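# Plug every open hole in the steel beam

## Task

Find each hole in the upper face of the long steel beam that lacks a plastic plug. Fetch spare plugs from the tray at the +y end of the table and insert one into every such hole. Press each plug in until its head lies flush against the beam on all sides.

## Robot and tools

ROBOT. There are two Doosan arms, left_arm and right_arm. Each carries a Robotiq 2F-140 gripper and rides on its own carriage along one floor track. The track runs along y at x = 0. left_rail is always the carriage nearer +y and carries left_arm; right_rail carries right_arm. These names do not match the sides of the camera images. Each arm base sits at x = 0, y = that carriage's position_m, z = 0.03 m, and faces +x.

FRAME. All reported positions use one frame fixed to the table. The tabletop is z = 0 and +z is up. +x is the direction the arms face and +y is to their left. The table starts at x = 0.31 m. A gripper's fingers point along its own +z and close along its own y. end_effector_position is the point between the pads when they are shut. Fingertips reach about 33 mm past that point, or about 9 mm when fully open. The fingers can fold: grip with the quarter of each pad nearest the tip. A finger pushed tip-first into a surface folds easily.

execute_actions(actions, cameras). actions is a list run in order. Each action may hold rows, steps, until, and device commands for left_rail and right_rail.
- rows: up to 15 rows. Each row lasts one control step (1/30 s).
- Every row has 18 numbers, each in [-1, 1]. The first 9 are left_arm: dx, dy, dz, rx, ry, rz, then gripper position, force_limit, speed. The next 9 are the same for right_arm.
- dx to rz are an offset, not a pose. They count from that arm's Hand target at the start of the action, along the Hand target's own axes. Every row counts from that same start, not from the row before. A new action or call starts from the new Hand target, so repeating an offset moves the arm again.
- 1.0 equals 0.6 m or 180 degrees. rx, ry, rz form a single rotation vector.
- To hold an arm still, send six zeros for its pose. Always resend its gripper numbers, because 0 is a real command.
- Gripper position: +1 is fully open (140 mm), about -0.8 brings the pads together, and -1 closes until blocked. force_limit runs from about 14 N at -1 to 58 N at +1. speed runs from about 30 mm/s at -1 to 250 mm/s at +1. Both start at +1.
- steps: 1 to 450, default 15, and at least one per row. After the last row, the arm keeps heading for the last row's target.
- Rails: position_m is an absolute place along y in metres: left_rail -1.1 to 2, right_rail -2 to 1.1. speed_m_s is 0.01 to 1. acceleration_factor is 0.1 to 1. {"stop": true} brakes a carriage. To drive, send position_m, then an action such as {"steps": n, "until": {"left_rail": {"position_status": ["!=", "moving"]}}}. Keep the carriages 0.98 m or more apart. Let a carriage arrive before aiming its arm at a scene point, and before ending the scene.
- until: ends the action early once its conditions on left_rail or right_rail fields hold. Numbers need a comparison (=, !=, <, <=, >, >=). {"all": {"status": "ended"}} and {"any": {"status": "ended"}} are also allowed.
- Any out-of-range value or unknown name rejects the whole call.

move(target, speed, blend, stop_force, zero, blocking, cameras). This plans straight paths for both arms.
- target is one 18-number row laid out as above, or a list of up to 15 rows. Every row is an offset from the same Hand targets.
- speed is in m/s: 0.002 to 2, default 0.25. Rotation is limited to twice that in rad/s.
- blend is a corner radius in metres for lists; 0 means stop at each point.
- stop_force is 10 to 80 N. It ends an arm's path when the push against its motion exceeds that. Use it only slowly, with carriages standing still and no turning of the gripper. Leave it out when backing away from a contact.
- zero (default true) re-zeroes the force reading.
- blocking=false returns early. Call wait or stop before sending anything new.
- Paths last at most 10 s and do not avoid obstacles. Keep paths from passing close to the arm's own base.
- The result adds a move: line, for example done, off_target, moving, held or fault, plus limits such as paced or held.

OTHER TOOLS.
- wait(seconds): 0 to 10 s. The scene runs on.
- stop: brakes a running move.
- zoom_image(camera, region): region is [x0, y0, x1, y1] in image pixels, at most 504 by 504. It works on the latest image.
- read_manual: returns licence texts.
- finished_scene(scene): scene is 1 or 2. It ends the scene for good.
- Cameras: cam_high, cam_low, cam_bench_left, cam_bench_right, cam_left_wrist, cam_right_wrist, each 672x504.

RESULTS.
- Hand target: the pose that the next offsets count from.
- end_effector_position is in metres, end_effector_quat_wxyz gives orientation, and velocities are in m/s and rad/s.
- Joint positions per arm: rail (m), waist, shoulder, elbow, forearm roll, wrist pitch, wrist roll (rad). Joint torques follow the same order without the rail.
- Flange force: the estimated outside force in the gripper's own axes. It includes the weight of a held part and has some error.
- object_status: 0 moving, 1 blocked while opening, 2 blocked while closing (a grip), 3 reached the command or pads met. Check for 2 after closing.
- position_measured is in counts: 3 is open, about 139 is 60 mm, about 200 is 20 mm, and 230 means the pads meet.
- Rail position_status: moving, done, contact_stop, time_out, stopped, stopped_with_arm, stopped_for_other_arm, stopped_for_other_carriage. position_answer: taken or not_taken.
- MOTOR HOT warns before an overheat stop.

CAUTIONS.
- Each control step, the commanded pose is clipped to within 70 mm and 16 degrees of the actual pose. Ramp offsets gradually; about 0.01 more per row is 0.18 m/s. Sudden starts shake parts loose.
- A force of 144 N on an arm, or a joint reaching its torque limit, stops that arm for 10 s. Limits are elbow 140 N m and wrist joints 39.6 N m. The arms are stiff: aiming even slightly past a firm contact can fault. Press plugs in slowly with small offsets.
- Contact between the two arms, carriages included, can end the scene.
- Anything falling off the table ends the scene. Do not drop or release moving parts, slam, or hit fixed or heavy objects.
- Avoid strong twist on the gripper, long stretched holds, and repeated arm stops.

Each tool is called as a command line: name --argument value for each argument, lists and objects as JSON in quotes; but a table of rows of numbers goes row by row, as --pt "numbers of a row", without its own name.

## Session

execute_actions --actions '[{"left_rail":{"position_m":2.0},"right_rail":{"position_m":-2.0},"steps":150,"until":{"all":{"status":"ended"}}}]'

zoom_image --camera "cam_bench_right" --region '[280, 230, 672, 320]'

zoom_image --camera "cam_high" --region '[0, 80, 504, 380]'

zoom_image --camera "cam_bench_left" --region '[0, 230, 400, 380]'

zoom_image --camera "cam_low" --region '[300, 200, 672, 300]'

Scene clock: 3.00 s.
left_arm: end_effector_position=(+0.6500, +1.9997, +0.3520) position_measured=3 object_status=3 end_effector_quat_wxyz=(+0.000, +1.000, +0.000, +0.000) | right_arm: end_effector_position=(+0.6500, -2.0000, +0.3520) position_measured=3 object_status=3 end_effector_quat_wxyz=(+0.000, +1.000, +0.000, +0.000)
Joint positions: left_arm=[2 -0.053 0.164 1.605 0 1.373 1.518] | right_arm=[-2 -0.053 0.164 1.605 0 1.373 1.518]
Joint torques (N m): left_arm=[-0.6 -61.54 -39.68 3.73 -0.47 0] | right_arm=[1.2 -56.42 -40.36 4.58 -0.24 -0.91]
Flange force (N): left_arm=[8.1 -0.6 -3.2] | right_arm=[-1.0 0.7 -1.4]
Hand target: left_arm +0.6500, +1.9997, +0.3520; +0.000, +1.000, +0.000, +0.000 | right_arm +0.6500, -2.0000, +0.3520; +0.000, +1.000, +0.000, +0.000
Tool commands: left_gripper/position=+1.0 left_gripper/force_limit=+1.0 left_gripper/speed=+1.0 right_gripper/position=+1.0 right_gripper/force_limit=+1.0 right_gripper/speed=+1.0
left_rail: position_m=2.000 position_status=done
right_rail: position_m=-2.000 position_status=done
camera_calibration:
cam_left_wrist: T_world_to_cam=[[-0.00163969, -0.999898, -0.0142139, 2.01428], [-0.944077, -0.00313879, 0.32971, 0.51125], [-0.329721, 0.0139596, -0.943975, 0.657295], [0, 0, 0, 1]] pos_world=[0.702686, 2.0065, 0.480537]
cam_right_wrist: T_world_to_cam=[[-0.0067238, -0.999971, 0.00344914, -1.98805], [-0.938752, 0.00750047, 0.344513, 0.503307], [-0.344529, -0.00092145, -0.938775, 0.693081], [0, 0, 0, 1]] pos_world=[0.697899, -1.99113, 0.484109]

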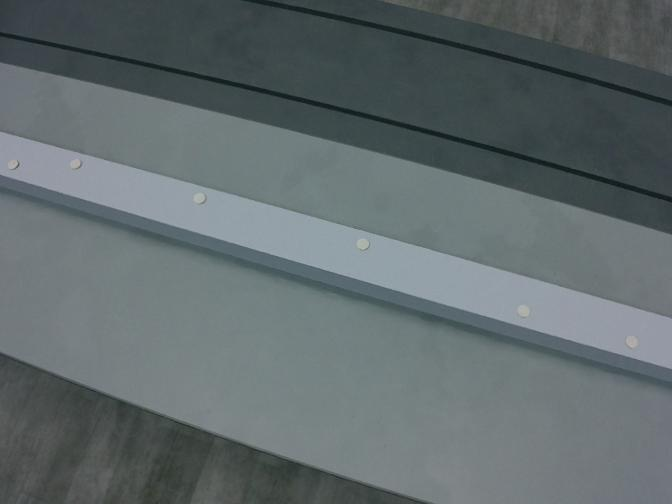

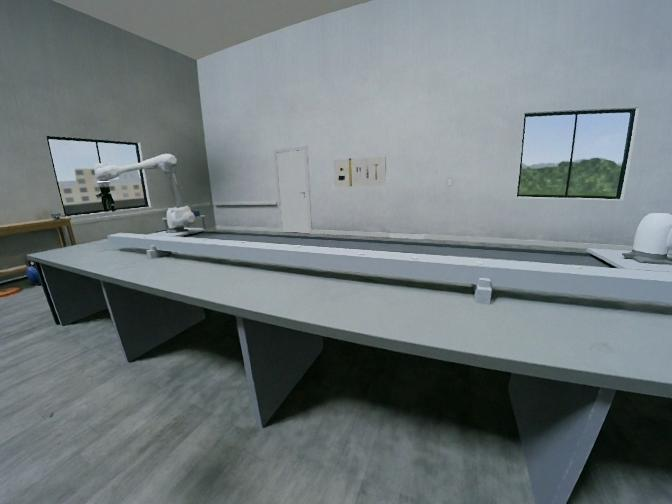

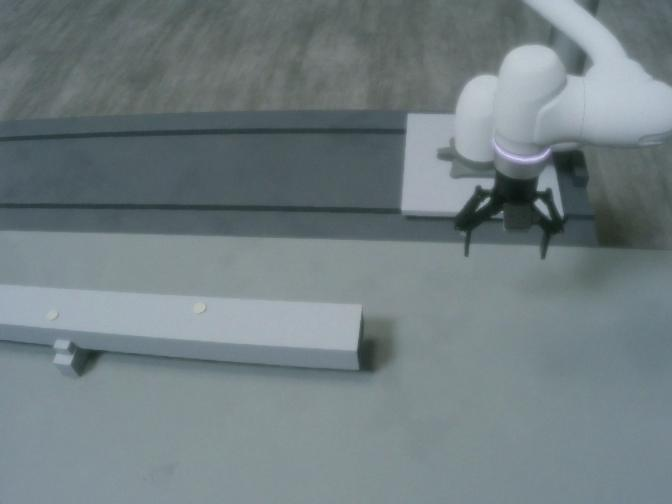

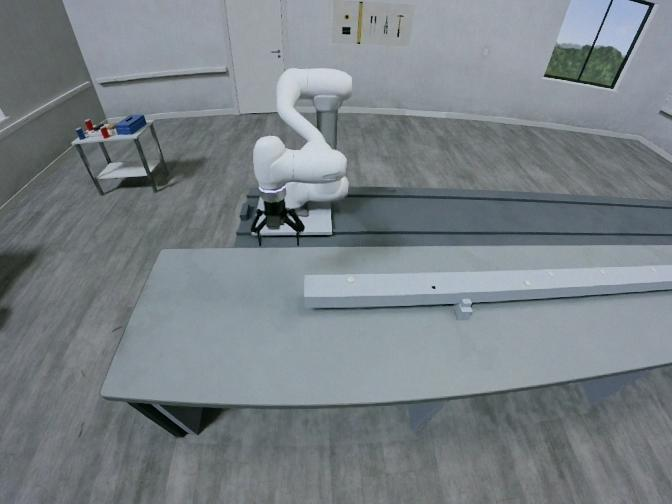

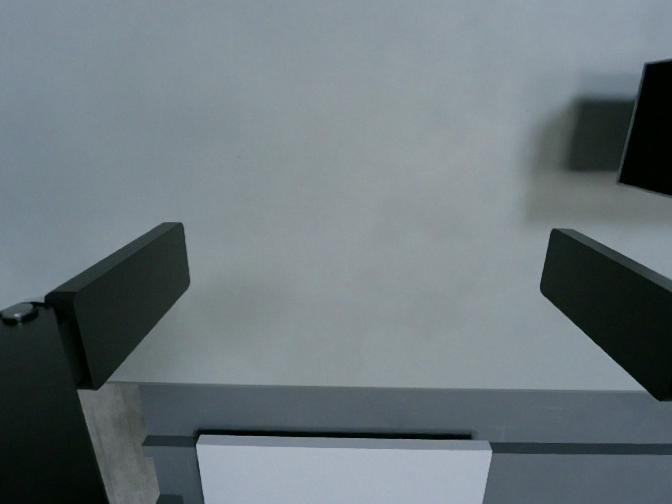

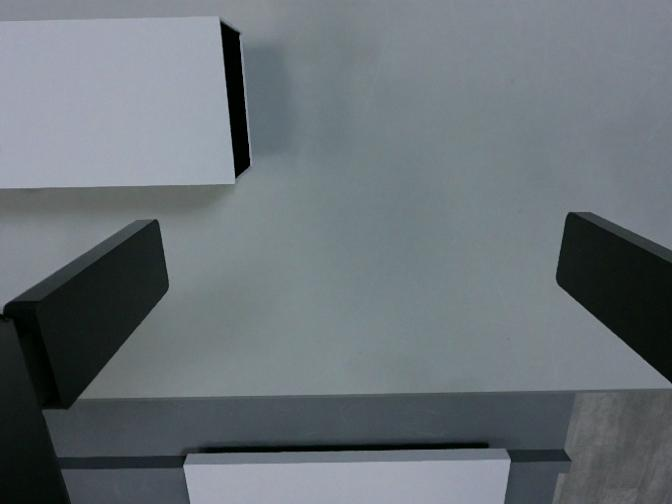

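Scaled by 1.286 from the camera's 672x504 image, which has a finer 960x720 frame.

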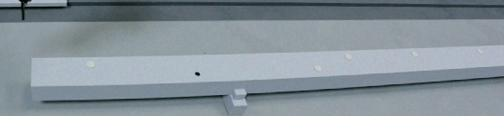

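Scaled by 1.000.

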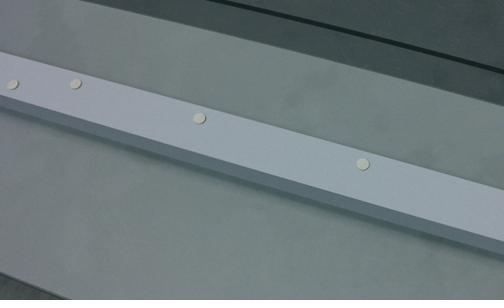

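Scaled by 1.260 from the camera's 672x504 image, which has a finer 960x720 frame.

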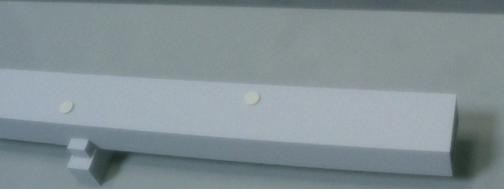

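Scaled by 1.355 from the camera's 672x504 image, which has a finer 960x720 frame.

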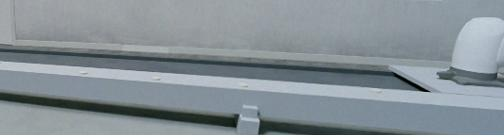

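move --target '[-0.05,-0.85,0,0,0,0,-0.05,-1,0,0,0,0,0,0,0,1,1,1]' --cameras '["cam_left_wrist","cam_bench_left"]'

Scene clock: 26.17 s.
left_arm: end_effector_position=(+0.6200, +2.5097, +0.3520) position_measured=135 object_status=3 end_effector_quat_wxyz=(+0.000, +1.000, +0.000, +0.000) | right_arm: end_effector_position=(+0.6500, -2.0000, +0.3520) position_measured=3 object_status=3 end_effector_quat_wxyz=(+0.000, +1.000, +0.000, +0.000)
Joint positions: left_arm=[2 0.645 0.41 1.28 0 1.451 2.216] | right_arm=[-2 -0.053 0.164 1.605 0 1.373 1.518]
Joint torques (N m): left_arm=[0.08 -87.17 -40.19 3.78 -0.43 -0.02] | right_arm=[1.6 -56.44 -40.29 4.54 -0.29 -0.94]
Flange force (N): left_arm=[8.0 -6.0 -3.4] | right_arm=[-1.2 1.1 -1.9]
Hand target: left_arm +0.6200, +2.5098, +0.3520; +0.000, +1.000, +0.000, +0.000 | right_arm +0.6500, -2.0000, +0.3520; +0.000, +1.000, +0.000, +0.000
Off the commanded pose: left_arm 0.000 m, 0 deg | right_arm 0.000 m, 0 deg.
left_rail: position_m=2.000 position_status=done
right_rail: position_m=-2.000 position_status=done
move: done
camera_calibration:
cam_left_wrist: T_world_to_cam=[[-0.00163962, -0.999898, -0.0142141, 2.52428], [-0.944108, -0.00313759, 0.329621, 0.48459], [-0.329632, 0.0139601, -0.944006, 0.640237], [0, 0, 0, 1]] pos_world=[0.672686, 2.5166, 0.480537]
Images, in order (width x height): cam_bench_left 672x504, cam_left_wrist 672x504.

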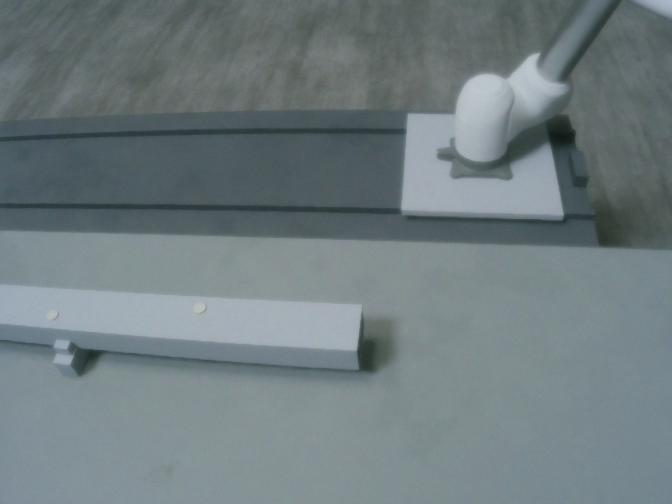

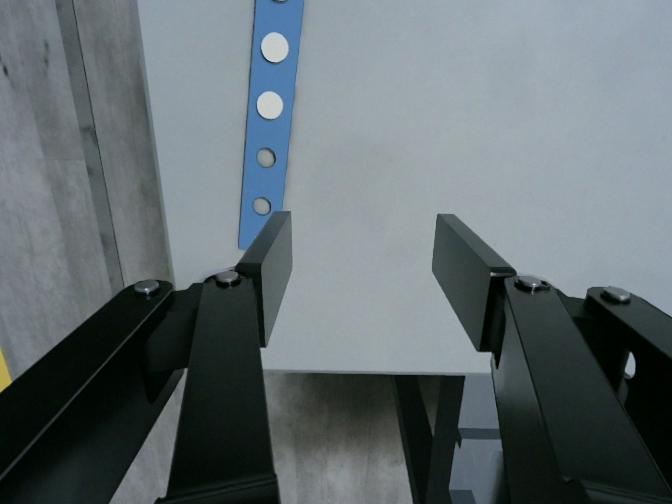

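move --target '[0.1083,-0.15,0.42,0,0,0,-1,-0.9,0,0,0,0,0,0,0,1,1,1]' --cameras '["cam_left_wrist"]' --speed 0.2

zoom_image --camera "cam_left_wrist" --region '[260, 50, 460, 300]'

Scene clock: 47.37 s.
left_arm: end_effector_position=(+0.6850, +2.5998, +0.1001) position_measured=233 object_status=3 end_effector_quat_wxyz=(+0.000, +1.000, +0.000, +0.000) | right_arm: end_effector_position=(+0.6500, -2.0000, +0.3520) position_measured=3 object_status=3 end_effector_quat_wxyz=(+0.000, +1.000, +0.000, +0.000)
Joint positions: left_arm=[2 0.681 0.698 1.288 0 1.156 2.252] | right_arm=[-2 -0.053 0.164 1.605 0 1.373 1.518]
Joint torques (N m): left_arm=[0.21 -110.65 -36.98 3.33 -0.4 0] | right_arm=[1.5 -56.5 -40.4 4.59 -0.28 -0.91]
Flange force (N): left_arm=[9.0 -7.8 0.6] | right_arm=[-1.5 1.2 -1.7]
Hand target: left_arm +0.6850, +2.5998, +0.1000; +0.000, +1.000, +0.000, +0.000 | right_arm +0.6500, -2.0000, +0.3520; +0.000, +1.000, +0.000, +0.000
Off the commanded pose: left_arm 0.000 m, 0 deg | right_arm 0.000 m, 0 deg.
left_rail: position_m=2.000 position_status=done
right_rail: position_m=-2.000 position_status=done
move: done
camera_calibration:
cam_left_wrist: T_world_to_cam=[[-0.00167305, -0.999896, -0.0143083, 2.61084], [-0.944108, -0.00313709, 0.32962, 0.62927], [-0.329631, 0.01406, -0.944005, 0.42235], [0, 0, 0, 1]] pos_world=[0.737686, 2.6066, 0.228637]
Images, in order (width x height): cam_left_wrist 672x504.

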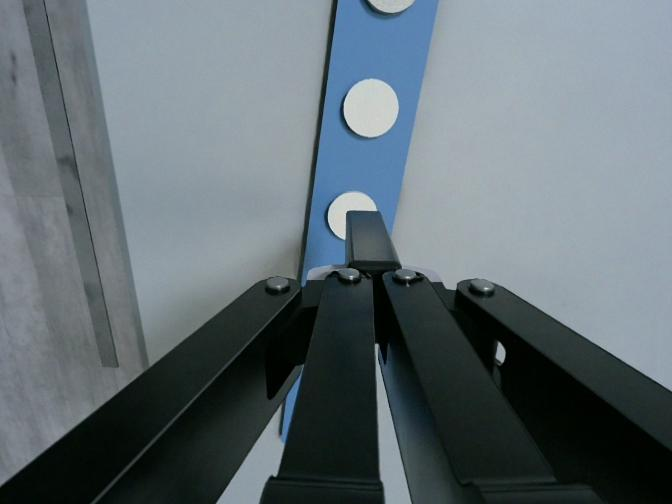

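Scaled by 2.016 from the camera's 672x504 image, which has a finer 960x720 frame.

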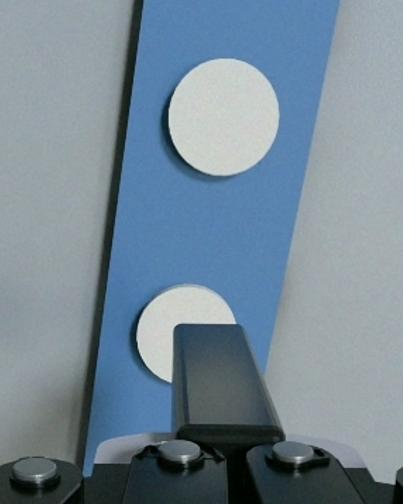

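move --target '[-0.0028,-0.0053,0.073,0,0,0,-1,-0.9,0,0,0,0,0,0,0,1,1,1]' --cameras '[]' --speed 0.1

move --target '[0,0,0.055,0,0,0,-1,-0.9,0,0,0,0,0,0,0,1,1,1]' --cameras '["cam_left_wrist"]' --speed 0.01 --stop_force 12

zoom_image --camera "cam_left_wrist" --region '[300, 150, 450, 300]'

Scene clock: 61.00 s.
left_arm: end_effector_position=(+0.6833, +2.6029, +0.0563) position_measured=233 object_status=3 end_effector_quat_wxyz=(+0.000, +1.000, +0.000, +0.000) | right_arm: end_effector_position=(+0.6500, -2.0000, +0.3520) position_measured=3 object_status=3 end_effector_quat_wxyz=(+0.000, +1.000, +0.000, +0.000)
Joint positions: left_arm=[2 0.685 0.73 1.315 0 1.096 2.256] | right_arm=[-2 -0.053 0.164 1.605 0 1.373 1.518]
Joint torques (N m): left_arm=[0.57 -112.9 -35.65 3.28 -0.37 0.04] | right_arm=[1.55 -56.36 -40.33 4.61 -0.27 -0.86]
Flange force (N): left_arm=[10.5 -8.4 2.0] | right_arm=[-0.9 1.4 -1.6]
Hand target: left_arm +0.6833, +2.6029, +0.0562; +0.000, +1.000, +0.000, +0.000 | right_arm +0.6500, -2.0000, +0.3520; +0.000, +1.000, +0.000, +0.000
Off the commanded pose: left_arm 0.000 m, 0 deg | right_arm 0.000 m, 0 deg.
left_rail: position_m=2.000 position_status=done
right_rail: position_m=-2.000 position_status=done
move: done
No camera images: "cameras" was empty.

Scene clock: 62.67 s.
left_arm: end_effector_position=(+0.6834, +2.6030, +0.0458) position_measured=233 object_status=3 end_effector_quat_wxyz=(+0.000, +1.000, +0.000, +0.000) | right_arm: end_effector_position=(+0.6500, -2.0000, +0.3520) position_measured=3 object_status=3 end_effector_quat_wxyz=(+0.000, +1.000, +0.000, +0.000)
Joint positions: left_arm=[2 0.685 0.739 1.321 0 1.081 2.256] | right_arm=[-2 -0.053 0.164 1.605 0 1.373 1.518]
Joint torques (N m): left_arm=[0.12 -90.13 -27.6 3.36 -2.75 0.17] | right_arm=[1.54 -56.41 -40.45 4.57 -0.28 -0.9]
Flange force (N): left_arm=[2.1 -2.3 -23.5] | right_arm=[-1.3 1.0 -1.4]
Hand target: left_arm +0.6834, +2.6030, +0.0457; +0.000, +1.000, +0.000, +0.000 (not the last commanded pose) | right_arm +0.6500, -2.0000, +0.3520; +0.000, +1.000, +0.000, +0.000
Off the commanded pose: left_arm 0.023 m, 0 deg | right_arm 0.000 m, 0 deg.
left_rail: position_m=2.000 position_status=done
right_rail: position_m=-2.000 position_status=done
move: contact (left_arm)
camera_calibration:
cam_left_wrist: T_world_to_cam=[[-0.0016105, -0.999894, -0.0144367, 2.61323], [-0.94414, -0.00323712, 0.32953, 0.645874], [-0.329542, 0.014161, -0.944035, 0.370161], [0, 0, 0, 1]] pos_world=[0.735987, 2.6098, 0.174336]
Images, in order (width x height): cam_left_wrist 672x504.

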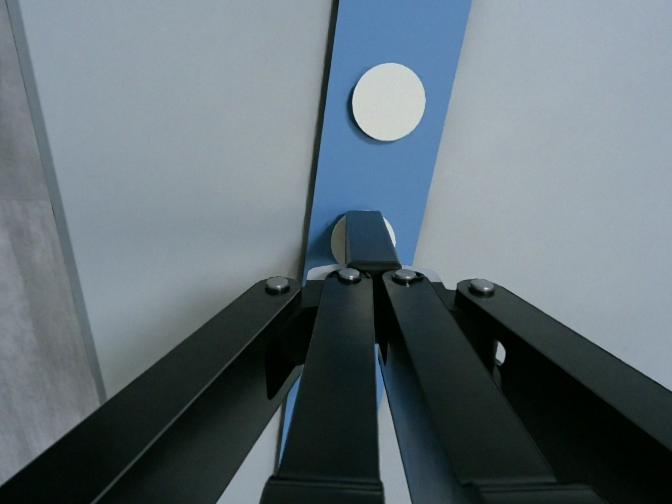

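Scaled by 3.360 from the camera's 672x504 image, which has a finer 960x720 frame.

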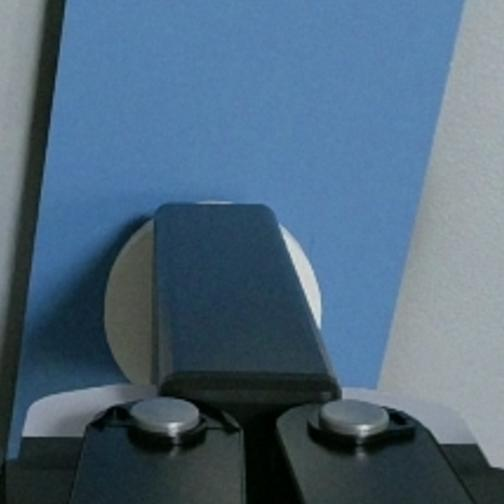

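move --pt "0 0 -0.035 0 0 0 -1 -0.9 0 0 0 0 0 0 0 1 1 1" --pt "0.0017 0 -0.035 0 0 0 -0.2 -1 0 0 0 0 0 0 0 1 1 1" --pt "0.0017 0 0.0055 0 0 0 -0.2 -1 0 0 0 0 0 0 0 1 1 1" --pt "0.0017 0 0.0055 0 0 0 -1 -1 -1 0 0 0 0 0 0 1 1 1" --cameras '["cam_left_wrist"]' --speed 0.06

zoom_image --camera "cam_left_wrist" --region '[260, 130, 460, 330]'

Scene clock: 80.13 s.
left_arm: end_effector_position=(+0.6844, +2.6030, +0.0424) position_measured=190 object_status=0 end_effector_quat_wxyz=(+0.000, +1.000, +0.000, +0.000) | right_arm: end_effector_position=(+0.6500, -2.0000, +0.3520) position_measured=3 object_status=3 end_effector_quat_wxyz=(+0.000, +1.000, +0.000, +0.000)
Joint positions: left_arm=[2 0.685 0.742 1.321 0 1.078 2.255] | right_arm=[-2 -0.053 0.164 1.605 0 1.373 1.518]
Joint torques (N m): left_arm=[-0.51 -110.52 -34.52 3.16 -0.49 0.1] | right_arm=[1.48 -56.29 -40.38 4.58 -0.24 -0.87]
Flange force (N): left_arm=[8.1 -8.0 -0.9] | right_arm=[-1.5 1.2 -1.6]
Hand target: left_arm +0.6844, +2.6030, +0.0424; +0.000, +1.000, +0.000, +0.000 | right_arm +0.6500, -2.0000, +0.3520; +0.000, +1.000, +0.000, +0.000
Off the commanded pose: left_arm 0.000 m, 0 deg | right_arm 0.000 m, 0 deg.
left_rail: position_m=2.000 position_status=done
right_rail: position_m=-2.000 position_status=done
move: done
camera_calibration:
cam_left_wrist: T_world_to_cam=[[-0.00157708, -0.999896, -0.0143425, 2.61315], [-0.94414, -0.00323762, 0.32953, 0.648001], [-0.329542, 0.014061, -0.944036, 0.36767], [0, 0, 0, 1]] pos_world=[0.737087, 2.6098, 0.171037]
Images, in order (width x height): cam_left_wrist 672x504.

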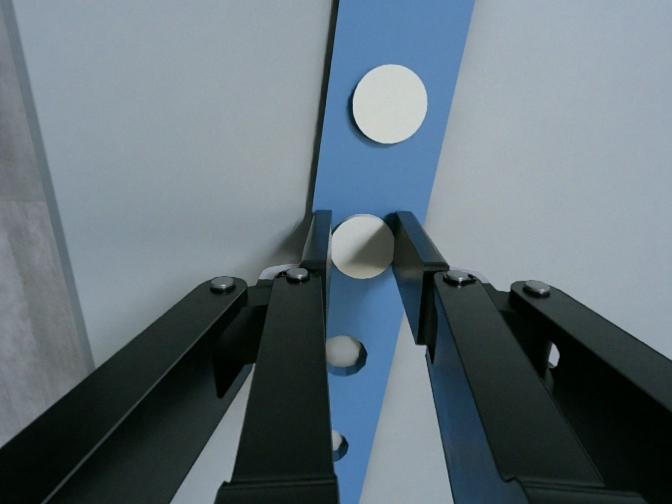

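Scaled by 2.520 from the camera's 672x504 image, which has a finer 960x720 frame.

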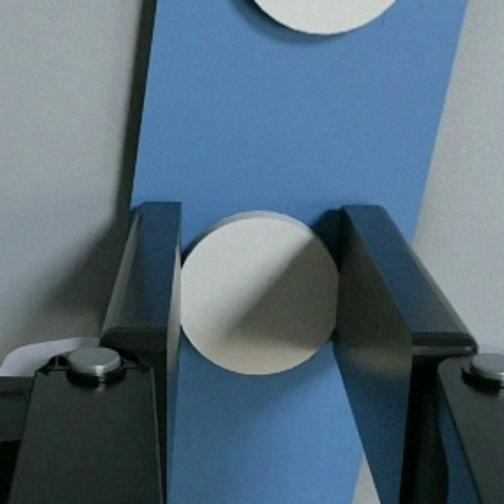

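move --pt "0 0 -0.1 0 0 0 -1 -1 -1 0 0 0 0 0 0 1 1 1" --pt "0 0 -0.45 0 0 0 -1 -1 -1 0 0 0 0 0 0 1 1 1" --pt "0.06 1.0 -0.45 0 0 0 -1 -1 -1 0 0 0 0 0 0 1 1 1" --cameras '["cam_left_wrist"]' --speed '[0.06,0.25,0.3]' --blend '[0.01,0.06,0]'

execute_actions --actions '[{"left_rail":{"position_m":-1.02},"steps":300,"until":{"left_rail":{"position_status":["!=","moving"]}}}]' --cameras '["cam_left_wrist","cam_bench_right"]'

Scene clock: 97.60 s.
left_arm: end_effector_position=(+0.7204, +2.0030, +0.3124) position_measured=190 object_status=2 end_effector_quat_wxyz=(+0.000, +1.000, +0.000, +0.000) | right_arm: end_effector_position=(+0.6500, -2.0000, +0.3520) position_measured=3 object_status=3 end_effector_quat_wxyz=(+0.000, +1.000, +0.000, +0.000)
Joint positions: left_arm=[2 -0.043 0.288 1.521 0 1.332 1.527] | right_arm=[-2 -0.053 0.164 1.605 0 1.373 1.518]
Joint torques (N m): left_arm=[0.23 -74.31 -39.59 3.63 -0.37 0.15] | right_arm=[1.53 -56.38 -40.38 4.56 -0.27 -0.93]
Flange force (N): left_arm=[8.4 0.8 -1.7] | right_arm=[-1.6 0.8 -1.7]
Hand target: left_arm +0.7204, +2.0029, +0.3124; +0.000, +1.000, +0.000, +0.000 | right_arm +0.6500, -2.0000, +0.3520; +0.000, +1.000, +0.000, +0.000
Off the commanded pose: left_arm 0.000 m, 0 deg | right_arm 0.000 m, 0 deg.
left_rail: position_m=2.000 position_status=done
right_rail: position_m=-2.000 position_status=done
move: done
camera_calibration:
cam_left_wrist: T_world_to_cam=[[-0.00157535, -0.999896, -0.0143432, 2.01714], [-0.944171, -0.00323818, 0.329441, 0.591078], [-0.329453, 0.0140614, -0.944067, 0.642676], [0, 0, 0, 1]] pos_world=[0.772988, 2.0098, 0.440937]
Images, in order (width x height): cam_left_wrist 672x504.

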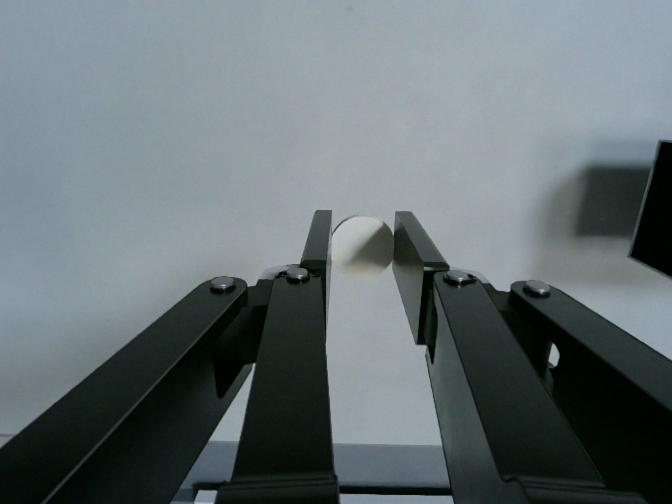

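Scene clock: 102.40 s.
left_arm: end_effector_position=(+0.7204, -1.0168, +0.3124) position_measured=190 object_status=2 end_effector_quat_wxyz=(+0.000, +1.000, +0.000, +0.000) | right_arm: end_effector_position=(+0.6500, -2.0000, +0.3520) position_measured=3 object_status=3 end_effector_quat_wxyz=(+0.000, +1.000, +0.000, +0.000)
Joint positions: left_arm=[-1.02 -0.044 0.288 1.521 0 1.332 1.527] | right_arm=[-2 -0.053 0.164 1.605 0 1.373 1.518]
Joint torques (N m): left_arm=[-0.13 -74.16 -39.26 3.5 -0.51 0.08] | right_arm=[1.48 -56.34 -40.39 4.59 -0.25 -0.87]
Flange force (N): left_arm=[8.8 0.3 -2.5] | right_arm=[-1.3 1.3 -1.5]
Hand target: left_arm +0.7204, -1.0168, +0.3124; +0.000, +1.000, +0.000, +0.000 | right_arm +0.6500, -2.0000, +0.3520; +0.000, +1.000, +0.000, +0.000
Tool commands: left_gripper/position=-1.0 left_gripper/force_limit=-1.0 left_gripper/speed=-1.0 right_gripper/position=+1.0 right_gripper/force_limit=+1.0 right_gripper/speed=+1.0
Off the commanded pose: left_arm 0.000 m, 0 deg | right_arm 0.000 m, 0 deg.
left_rail: position_m=-1.020 position_status=done
right_rail: position_m=-2.000 position_status=done
camera_calibration:
cam_left_wrist: T_world_to_cam=[[-0.00157708, -0.999896, -0.0143425, -1.00225], [-0.94414, -0.00323762, 0.32953, 0.581236], [-0.329542, 0.014061, -0.944036, 0.685192], [0, 0, 0, 1]] pos_world=[0.772987, -1.0099, 0.440937]
Images, in order (width x height): cam_bench_right 672x504, cam_left_wrist 672x504.

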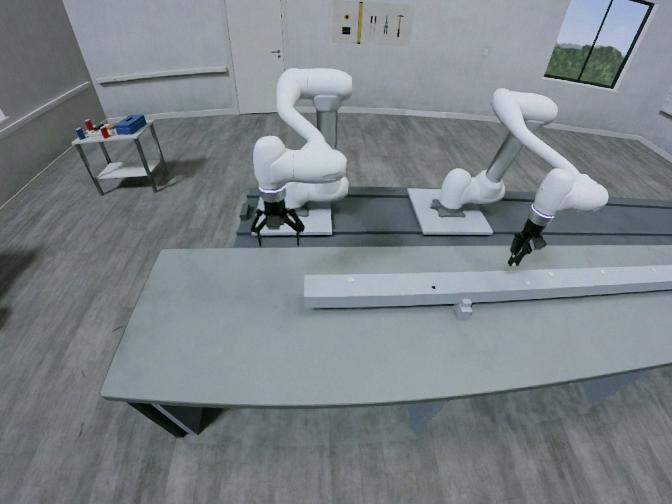

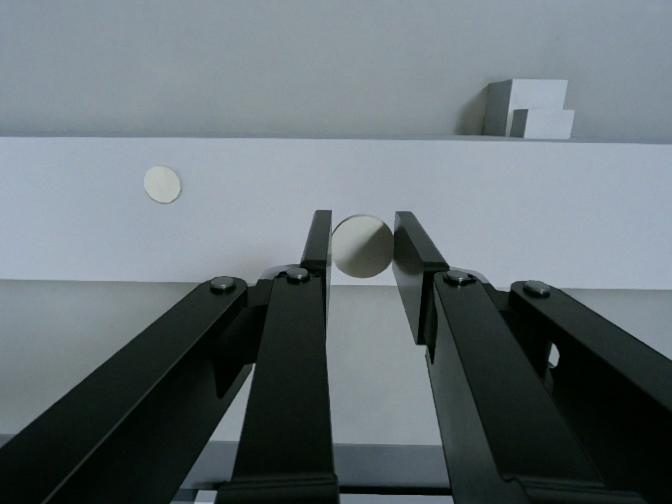

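move --target '[0.0,0.55,0.07,0,0,0,-1,-1,-1,0,0,0,0,0,0,1,1,1]' --cameras '["cam_left_wrist"]' --speed 0.25

zoom_image --camera "cam_left_wrist" --region '[260, 100, 460, 300]'

Scene clock: 112.73 s.
left_arm: end_effector_position=(+0.7204, -1.3469, +0.2703) position_measured=190 object_status=2 end_effector_quat_wxyz=(+0.000, +1.000, +0.000, +0.000) | right_arm: end_effector_position=(+0.6500, -2.0000, +0.3520) position_measured=3 object_status=3 end_effector_quat_wxyz=(+0.000, +1.000, +0.000, +0.000)
Joint positions: left_arm=[-1.02 -0.47 0.416 1.42 0 1.305 1.101] | right_arm=[-2 -0.053 0.164 1.605 0 1.373 1.518]
Joint torques (N m): left_arm=[0.09 -87.78 -39.06 3.72 -0.43 0.1] | right_arm=[1.36 -56.31 -40.41 4.56 -0.31 -0.93]
Flange force (N): left_arm=[10.5 4.4 -1.3] | right_arm=[-1.4 1.1 -1.6]
Hand target: left_arm +0.7204, -1.3470, +0.2703; +0.000, +1.000, +0.000, +0.000 | right_arm +0.6500, -2.0000, +0.3520; +0.000, +1.000, +0.000, +0.000
Off the commanded pose: left_arm 0.000 m, 0 deg | right_arm 0.000 m, 0 deg.
left_rail: position_m=-1.020 position_status=done
right_rail: position_m=-2.000 position_status=done
move: done
camera_calibration:
cam_left_wrist: T_world_to_cam=[[-0.00157708, -0.999896, -0.0143425, -1.33302], [-0.94414, -0.00323762, 0.32953, 0.594007], [-0.329542, 0.014061, -0.944036, 0.650185], [0, 0, 0, 1]] pos_world=[0.772987, -1.3401, 0.398937]
Images, in order (width x height): cam_left_wrist 672x504.

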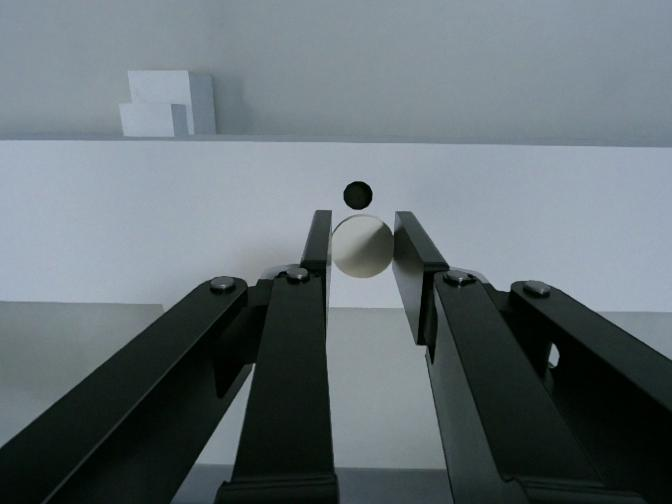

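Scaled by 2.520 from the camera's 672x504 image, which has a finer 960x720 frame.

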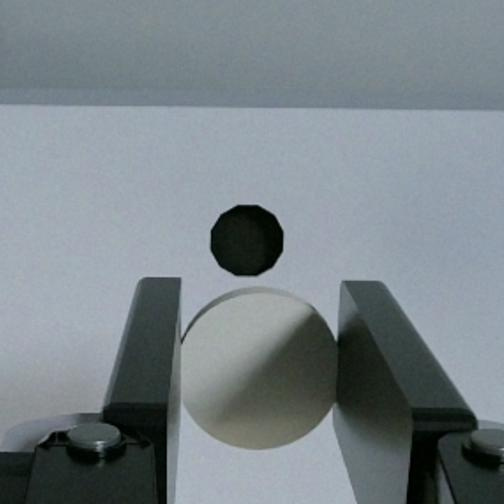

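move --target '[0.0048,0.0025,0.0755,0,0,0,-1,-1,-1,0,0,0,0,0,0,1,1,1]' --cameras '["cam_left_wrist"]' --speed 0.1

zoom_image --camera "cam_left_wrist" --region '[260, 100, 460, 300]'

Scene clock: 128.17 s.
left_arm: end_effector_position=(+0.7233, -1.3483, +0.2250) position_measured=190 object_status=2 end_effector_quat_wxyz=(+0.000, +1.000, +0.000, +0.000) | right_arm: end_effector_position=(+0.6500, -2.0000, +0.3520) position_measured=3 object_status=3 end_effector_quat_wxyz=(+0.000, +1.000, +0.000, +0.000)
Joint positions: left_arm=[-1.02 -0.47 0.443 1.465 0 1.233 1.101] | right_arm=[-2 -0.053 0.164 1.605 0 1.373 1.518]
Joint torques (N m): left_arm=[-0.77 -88.29 -38.09 3.55 -0.35 0.01] | right_arm=[1.4 -56.2 -40.19 4.56 -0.29 -0.92]
Flange force (N): left_arm=[9.1 3.3 -1.2] | right_arm=[-1.1 1.1 -2.1]
Hand target: left_arm +0.7233, -1.3483, +0.2250; +0.000, +1.000, +0.000, +0.000 | right_arm +0.6500, -2.0000, +0.3520; +0.000, +1.000, +0.000, +0.000
Off the commanded pose: left_arm 0.000 m, 0 deg | right_arm 0.000 m, 0 deg.
left_rail: position_m=-1.020 position_status=done
right_rail: position_m=-2.000 position_status=done
move: done
camera_calibration:
cam_left_wrist: T_world_to_cam=[[-0.00157542, -0.999896, -0.014343, -1.33506], [-0.94414, -0.00323939, 0.32953, 0.611666], [-0.329542, 0.014061, -0.944036, 0.608396], [0, 0, 0, 1]] pos_world=[0.775887, -1.3415, 0.353637]
Images, in order (width x height): cam_left_wrist 672x504.

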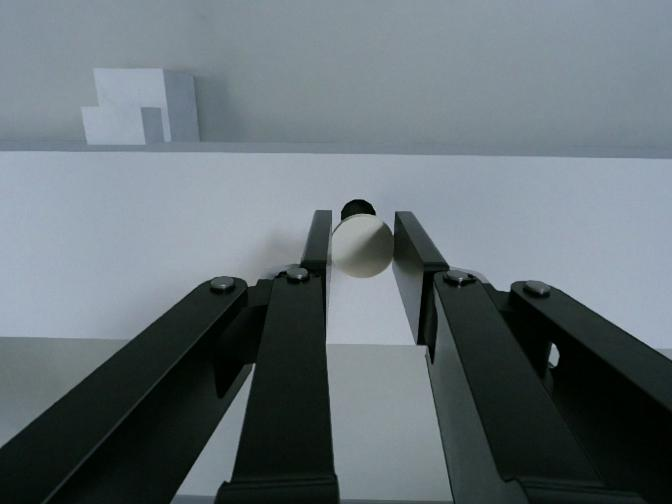

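Scaled by 2.520 from the camera's 672x504 image, which has a finer 960x720 frame.

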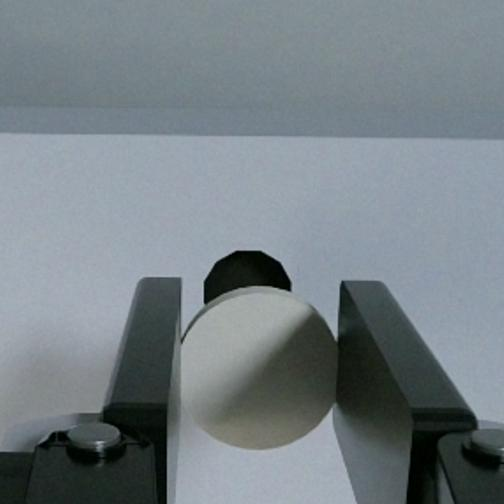

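move --target '[-0.0004,0,0.0617,0,0,0,-1,-1,-1,0,0,0,0,0,0,1,1,1]' --cameras '[]' --speed 0.03

move --target '[0,0,0.035,0,0,0,-1,-1,-1,0,0,0,0,0,0,1,1,1]' --cameras '["cam_left_wrist"]' --speed 0.01 --stop_force 15

Scene clock: 140.90 s.
left_arm: end_effector_position=(+0.7230, -1.3483, +0.1880) position_measured=190 object_status=2 end_effector_quat_wxyz=(+0.000, +1.000, +0.000, +0.000) | right_arm: end_effector_position=(+0.6500, -2.0000, +0.3520) position_measured=3 object_status=3 end_effector_quat_wxyz=(+0.000, +1.000, +0.000, +0.000)
Joint positions: left_arm=[-1.02 -0.47 0.465 1.503 0 1.173 1.101] | right_arm=[-2 -0.053 0.164 1.605 0 1.373 1.518]
Joint torques (N m): left_arm=[-0.19 -90.13 -37.28 3.42 -0.48 0.09] | right_arm=[1.47 -56.21 -40.43 4.58 -0.26 -0.92]
Flange force (N): left_arm=[9.6 4.2 0.0] | right_arm=[-1.9 0.5 -1.6]
Hand target: left_arm +0.7230, -1.3483, +0.1880; +0.000, +1.000, +0.000, +0.000 | right_arm +0.6500, -2.0000, +0.3520; +0.000, +1.000, +0.000, +0.000
Off the commanded pose: left_arm 0.000 m, 0 deg | right_arm 0.000 m, 0 deg.
left_rail: position_m=-1.020 position_status=done
right_rail: position_m=-2.000 position_status=done
move: done
No camera images: "cameras" was empty.

Scene clock: 142.83 s.
left_arm: end_effector_position=(+0.7231, -1.3483, +0.1748) position_measured=190 object_status=2 end_effector_quat_wxyz=(+0.000, +1.000, +0.000, +0.000) | right_arm: end_effector_position=(+0.6500, -2.0000, +0.3520) position_measured=3 object_status=3 end_effector_quat_wxyz=(+0.000, +1.000, +0.000, +0.000)
Joint positions: left_arm=[-1.02 -0.47 0.473 1.516 0 1.152 1.101] | right_arm=[-2 -0.053 0.164 1.605 0 1.373 1.518]
Joint torques (N m): left_arm=[-3.55 -75.02 -23.42 2.18 2.49 0.09] | right_arm=[1.34 -56.39 -40.4 4.55 -0.24 -0.89]
Flange force (N): left_arm=[16.5 2.9 -18.5] | right_arm=[-1.5 0.7 -1.6]
Hand target: left_arm +0.7231, -1.3483, +0.1748; +0.000, +1.000, +0.000, +0.000 (not the last commanded pose) | right_arm +0.6500, -2.0000, +0.3520; +0.000, +1.000, +0.000, +0.000
Off the commanded pose: left_arm 0.008 m, 0 deg | right_arm 0.000 m, 0 deg.
left_rail: position_m=-1.020 position_status=done
right_rail: position_m=-2.000 position_status=done
move: contact (left_arm)
camera_calibration:
cam_left_wrist: T_world_to_cam=[[-0.00163506, -0.999898, -0.0142147, -1.33578], [-0.944212, -0.00313769, 0.329322, 0.62831], [-0.329333, 0.0139601, -0.944111, 0.560571], [0, 0, 0, 1]] pos_world=[0.775688, -1.3415, 0.303337]
Images, in order (width x height): cam_left_wrist 672x504.

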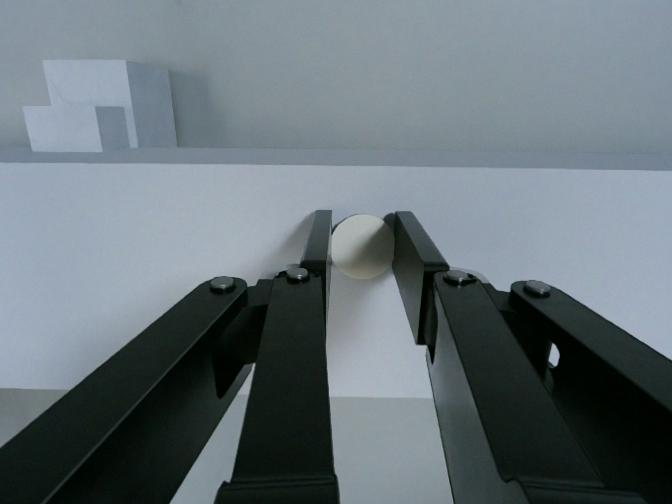

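move --target '[0.0009,0.0002,0,0,0,0,-1,-1,-1,0,0,0,0,0,0,1,1,1]' --cameras '[]' --speed 0.01

move --target '[0,0.0,0.006,0,0,0,-1,-1,-1,0,0,0,0,0,0,1,1,1]' --cameras '[]' --speed 0.006 --stop_force 25

move --target '[0,0,0,0,0,0,-0.2,-1,-1,0,0,0,0,0,0,1,1,1]' --cameras '[]'

move --target '[0,0,-0.06,0,0,0,-0.2,-1,-1,0,0,0,0,0,0,1,1,1]' --cameras '["cam_left_wrist"]' --speed 0.1

zoom_image --camera "cam_left_wrist" --region '[300, 150, 420, 270]'

Scene clock: 155.67 s.
left_arm: end_effector_position=(+0.7236, -1.3485, +0.1747) position_measured=190 object_status=2 end_effector_quat_wxyz=(+0.000, +1.000, +0.000, +0.000) | right_arm: end_effector_position=(+0.6500, -2.0000, +0.3520) position_measured=3 object_status=3 end_effector_quat_wxyz=(+0.000, +1.000, +0.000, +0.000)
Joint positions: left_arm=[-1.02 -0.47 0.474 1.515 0 1.153 1.101] | right_arm=[-2 -0.053 0.164 1.605 0 1.373 1.518]
Joint torques (N m): left_arm=[-0.6 -92.8 -38.08 3.27 -0.64 0.06] | right_arm=[1.47 -56.36 -40.33 4.57 -0.26 -0.89]
Flange force (N): left_arm=[10.1 4.3 2.0] | right_arm=[-1.0 1.0 -1.4]
Hand target: left_arm +0.7236, -1.3484, +0.1748; +0.000, +1.000, +0.000, +0.000 | right_arm +0.6500, -2.0000, +0.3520; +0.000, +1.000, +0.000, +0.000
Off the commanded pose: left_arm 0.000 m, 0 deg | right_arm 0.000 m, 0 deg.
left_rail: position_m=-1.020 position_status=done
right_rail: position_m=-2.000 position_status=done
move: done
No camera images: "cameras" was empty.

Scene clock: 156.67 s.
left_arm: end_effector_position=(+0.7237, -1.3485, +0.1724) position_measured=190 object_status=2 end_effector_quat_wxyz=(+0.000, +1.000, +0.000, +0.000) | right_arm: end_effector_position=(+0.6500, -2.0000, +0.3520) position_measured=3 object_status=3 end_effector_quat_wxyz=(+0.000, +1.000, +0.000, +0.000)
Joint positions: left_arm=[-1.02 -0.47 0.475 1.517 0 1.149 1.101] | right_arm=[-2 -0.053 0.164 1.605 0 1.373 1.518]
Joint torques (N m): left_arm=[-1.65 -62.86 -24.04 2.79 -3.14 0.13] | right_arm=[1.44 -56.33 -40.36 4.6 -0.24 -0.89]
Flange force (N): left_arm=[1.7 -1.6 -34.6] | right_arm=[-1.4 0.9 -1.5]
Hand target: left_arm +0.7237, -1.3485, +0.1724; +0.000, +1.000, +0.000, +0.000 (not the last commanded pose) | right_arm +0.6500, -2.0000, +0.3520; +0.000, +1.000, +0.000, +0.000
Off the commanded pose: left_arm 0.001 m, 0 deg | right_arm 0.000 m, 0 deg.
left_rail: position_m=-1.020 position_status=done
right_rail: position_m=-2.000 position_status=done
move: contact (left_arm)
No camera images: "cameras" was empty.

Scene clock: 157.67 s.
left_arm: end_effector_position=(+0.7237, -1.3485, +0.1724) position_measured=154 object_status=0 end_effector_quat_wxyz=(+0.000, +1.000, +0.000, +0.000) | right_arm: end_effector_position=(+0.6500, -2.0000, +0.3520) position_measured=3 object_status=3 end_effector_quat_wxyz=(+0.000, +1.000, +0.000, +0.000)
Joint positions: left_arm=[-1.02 -0.47 0.475 1.517 0 1.149 1.101] | right_arm=[-2 -0.053 0.164 1.605 0 1.373 1.518]
Joint torques (N m): left_arm=[0.03 -90.08 -36.8 3.41 -0.4 0.02] | right_arm=[1.42 -56.28 -40.42 4.56 -0.25 -0.88]
Flange force (N): left_arm=[8.7 4.0 -0.7] | right_arm=[-1.8 0.7 -1.8]
Hand target: left_arm +0.7237, -1.3485, +0.1724; +0.000, +1.000, +0.000, +0.000 | right_arm +0.6500, -2.0000, +0.3520; +0.000, +1.000, +0.000, +0.000
Off the commanded pose: left_arm 0.000 m, 0 deg | right_arm 0.000 m, 0 deg.
left_rail: position_m=-1.020 position_status=done
right_rail: position_m=-2.000 position_status=done
move: done
No camera images: "cameras" was empty.

Scene clock: 158.43 s.
left_arm: end_effector_position=(+0.7237, -1.3485, +0.2084) position_measured=154 object_status=3 end_effector_quat_wxyz=(+0.000, +1.000, +0.000, +0.000) | right_arm: end_effector_position=(+0.6500, -2.0000, +0.3520) position_measured=3 object_status=3 end_effector_quat_wxyz=(+0.000, +1.000, +0.000, +0.000)
Joint positions: left_arm=[-1.02 -0.47 0.453 1.482 0 1.206 1.101] | right_arm=[-2 -0.053 0.164 1.605 0 1.373 1.518]
Joint torques (N m): left_arm=[-0.22 -88.53 -37.3 3.49 -0.31 0.05] | right_arm=[1.54 -56.49 -40.39 4.55 -0.26 -0.91]
Flange force (N): left_arm=[9.3 4.0 -1.2] | right_arm=[-0.7 1.0 -1.3]
Hand target: left_arm +0.7237, -1.3485, +0.2084; +0.000, +1.000, +0.000, +0.000 | right_arm +0.6500, -2.0000, +0.3520; +0.000, +1.000, +0.000, +0.000
Off the commanded pose: left_arm 0.000 m, 0 deg | right_arm 0.000 m, 0 deg.
left_rail: position_m=-1.020 position_status=done
right_rail: position_m=-2.000 position_status=done
move: done
camera_calibration:
cam_left_wrist: T_world_to_cam=[[-0.00163276, -0.999898, -0.0142156, -1.3354], [-0.944243, -0.00313885, 0.329233, 0.617864], [-0.329244, 0.0139606, -0.944142, 0.592434], [0, 0, 0, 1]] pos_world=[0.776289, -1.3416, 0.336937]
Images, in order (width x height): cam_left_wrist 672x504.

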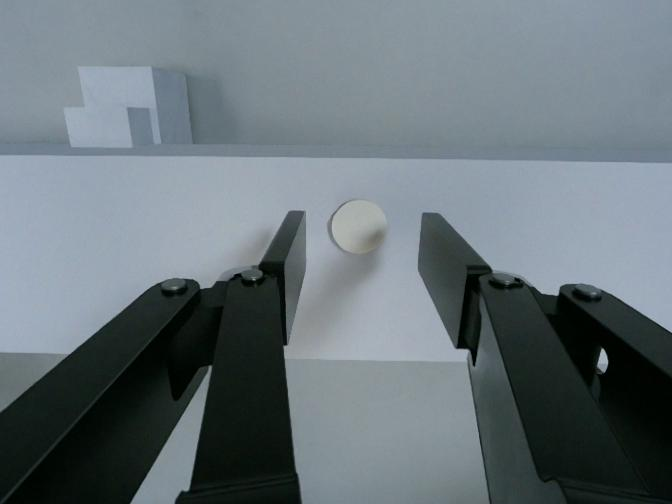

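Scaled by 4.200 from the camera's 672x504 image, which has a finer 960x720 frame.

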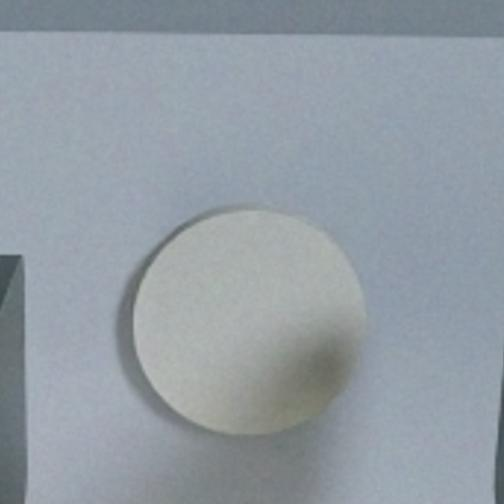

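move --pt "0 0 0.0 0 0 0 -1 -0.9 0 0 0 0 0 0 0 1 1 1" --pt "-0.0028 0 0.02 0 0 0 -1 -0.9 0 0 0 0 0 0 0 1 1 1" --cameras '["cam_left_wrist"]' --speed 0.1

move --target '[0,0,0.06,0,0,0,-1,-0.9,0,0,0,0,0,0,0,1,1,1]' --cameras '["cam_left_wrist"]' --speed 0.008 --stop_force 50

Scene clock: 174.60 s.
left_arm: end_effector_position=(+0.7220, -1.3485, +0.1964) position_measured=233 object_status=3 end_effector_quat_wxyz=(+0.000, +1.000, +0.000, +0.000) | right_arm: end_effector_position=(+0.6500, -2.0000, +0.3520) position_measured=3 object_status=3 end_effector_quat_wxyz=(+0.000, +1.000, +0.000, +0.000)
Joint positions: left_arm=[-1.02 -0.471 0.458 1.497 0 1.186 1.1] | right_arm=[-2 -0.053 0.164 1.605 0 1.373 1.518]
Joint torques (N m): left_arm=[-0.25 -89.4 -37.27 3.53 -0.46 0.07] | right_arm=[1.4 -56.08 -40.37 4.52 -0.23 -0.89]
Flange force (N): left_arm=[9.5 4.4 -0.9] | right_arm=[-1.8 0.6 -1.7]
Hand target: left_arm +0.7220, -1.3485, +0.1964; +0.000, +1.000, +0.000, +0.000 | right_arm +0.6500, -2.0000, +0.3520; +0.000, +1.000, +0.000, +0.000
Off the commanded pose: left_arm 0.000 m, 0 deg | right_arm 0.000 m, 0 deg.
left_rail: position_m=-1.020 position_status=done
right_rail: position_m=-2.000 position_status=done
move: done
camera_calibration:
cam_left_wrist: T_world_to_cam=[[-0.00163222, -0.999898, -0.0142146, -1.33558], [-0.944285, -0.00313723, 0.329113, 0.620251], [-0.329124, 0.0139598, -0.944184, 0.580559], [0, 0, 0, 1]] pos_world=[0.774589, -1.3416, 0.325037]
Images, in order (width x height): cam_left_wrist 672x504.

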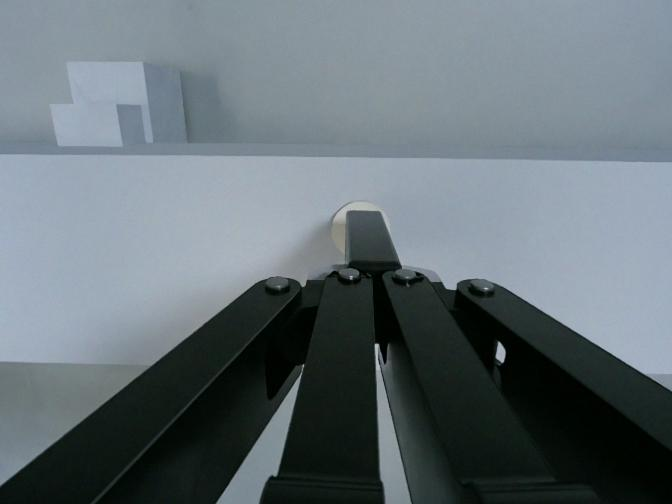

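Scene clock: 177.70 s.
left_arm: end_effector_position=(+0.7221, -1.3486, +0.1769) position_measured=233 object_status=3 end_effector_quat_wxyz=(+0.000, +1.000, +0.000, +0.001) | right_arm: end_effector_position=(+0.6500, -2.0000, +0.3520) position_measured=3 object_status=3 end_effector_quat_wxyz=(+0.000, +1.000, +0.000, +0.000)
Joint positions: left_arm=[-1.02 -0.471 0.47 1.516 0 1.154 1.1] | right_arm=[-2 -0.053 0.164 1.605 0 1.373 1.518]
Joint torques (N m): left_arm=[-1.2 -41.68 -15.32 3.08 -5.64 0.12] | right_arm=[1.38 -56.14 -40.38 4.56 -0.29 -0.94]
Flange force (N): left_arm=[-6.6 -4.0 -60.4] | right_arm=[-1.3 0.7 -1.3]
Hand target: left_arm +0.7221, -1.3486, +0.1769; +0.000, +1.000, +0.000, +0.001 (not the last commanded pose) | right_arm +0.6500, -2.0000, +0.3520; +0.000, +1.000, +0.000, +0.000
Off the commanded pose: left_arm 0.017 m, 0 deg | right_arm 0.000 m, 0 deg.
left_rail: position_m=-1.020 position_status=done
right_rail: position_m=-2.000 position_status=done
move: contact (left_arm)
camera_calibration:
cam_left_wrist: T_world_to_cam=[[-0.00161957, -0.999902, -0.0139002, -1.33607], [-0.944451, -0.00303882, 0.328638, 0.62717], [-0.328648, 0.0136603, -0.944354, 0.561465], [0, 0, 0, 1]] pos_world=[0.774692, -1.3417, 0.305538]
Images, in order (width x height): cam_left_wrist 672x504.

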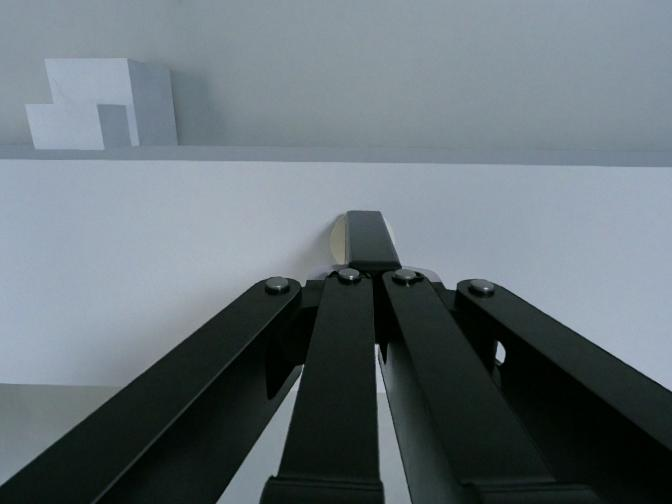

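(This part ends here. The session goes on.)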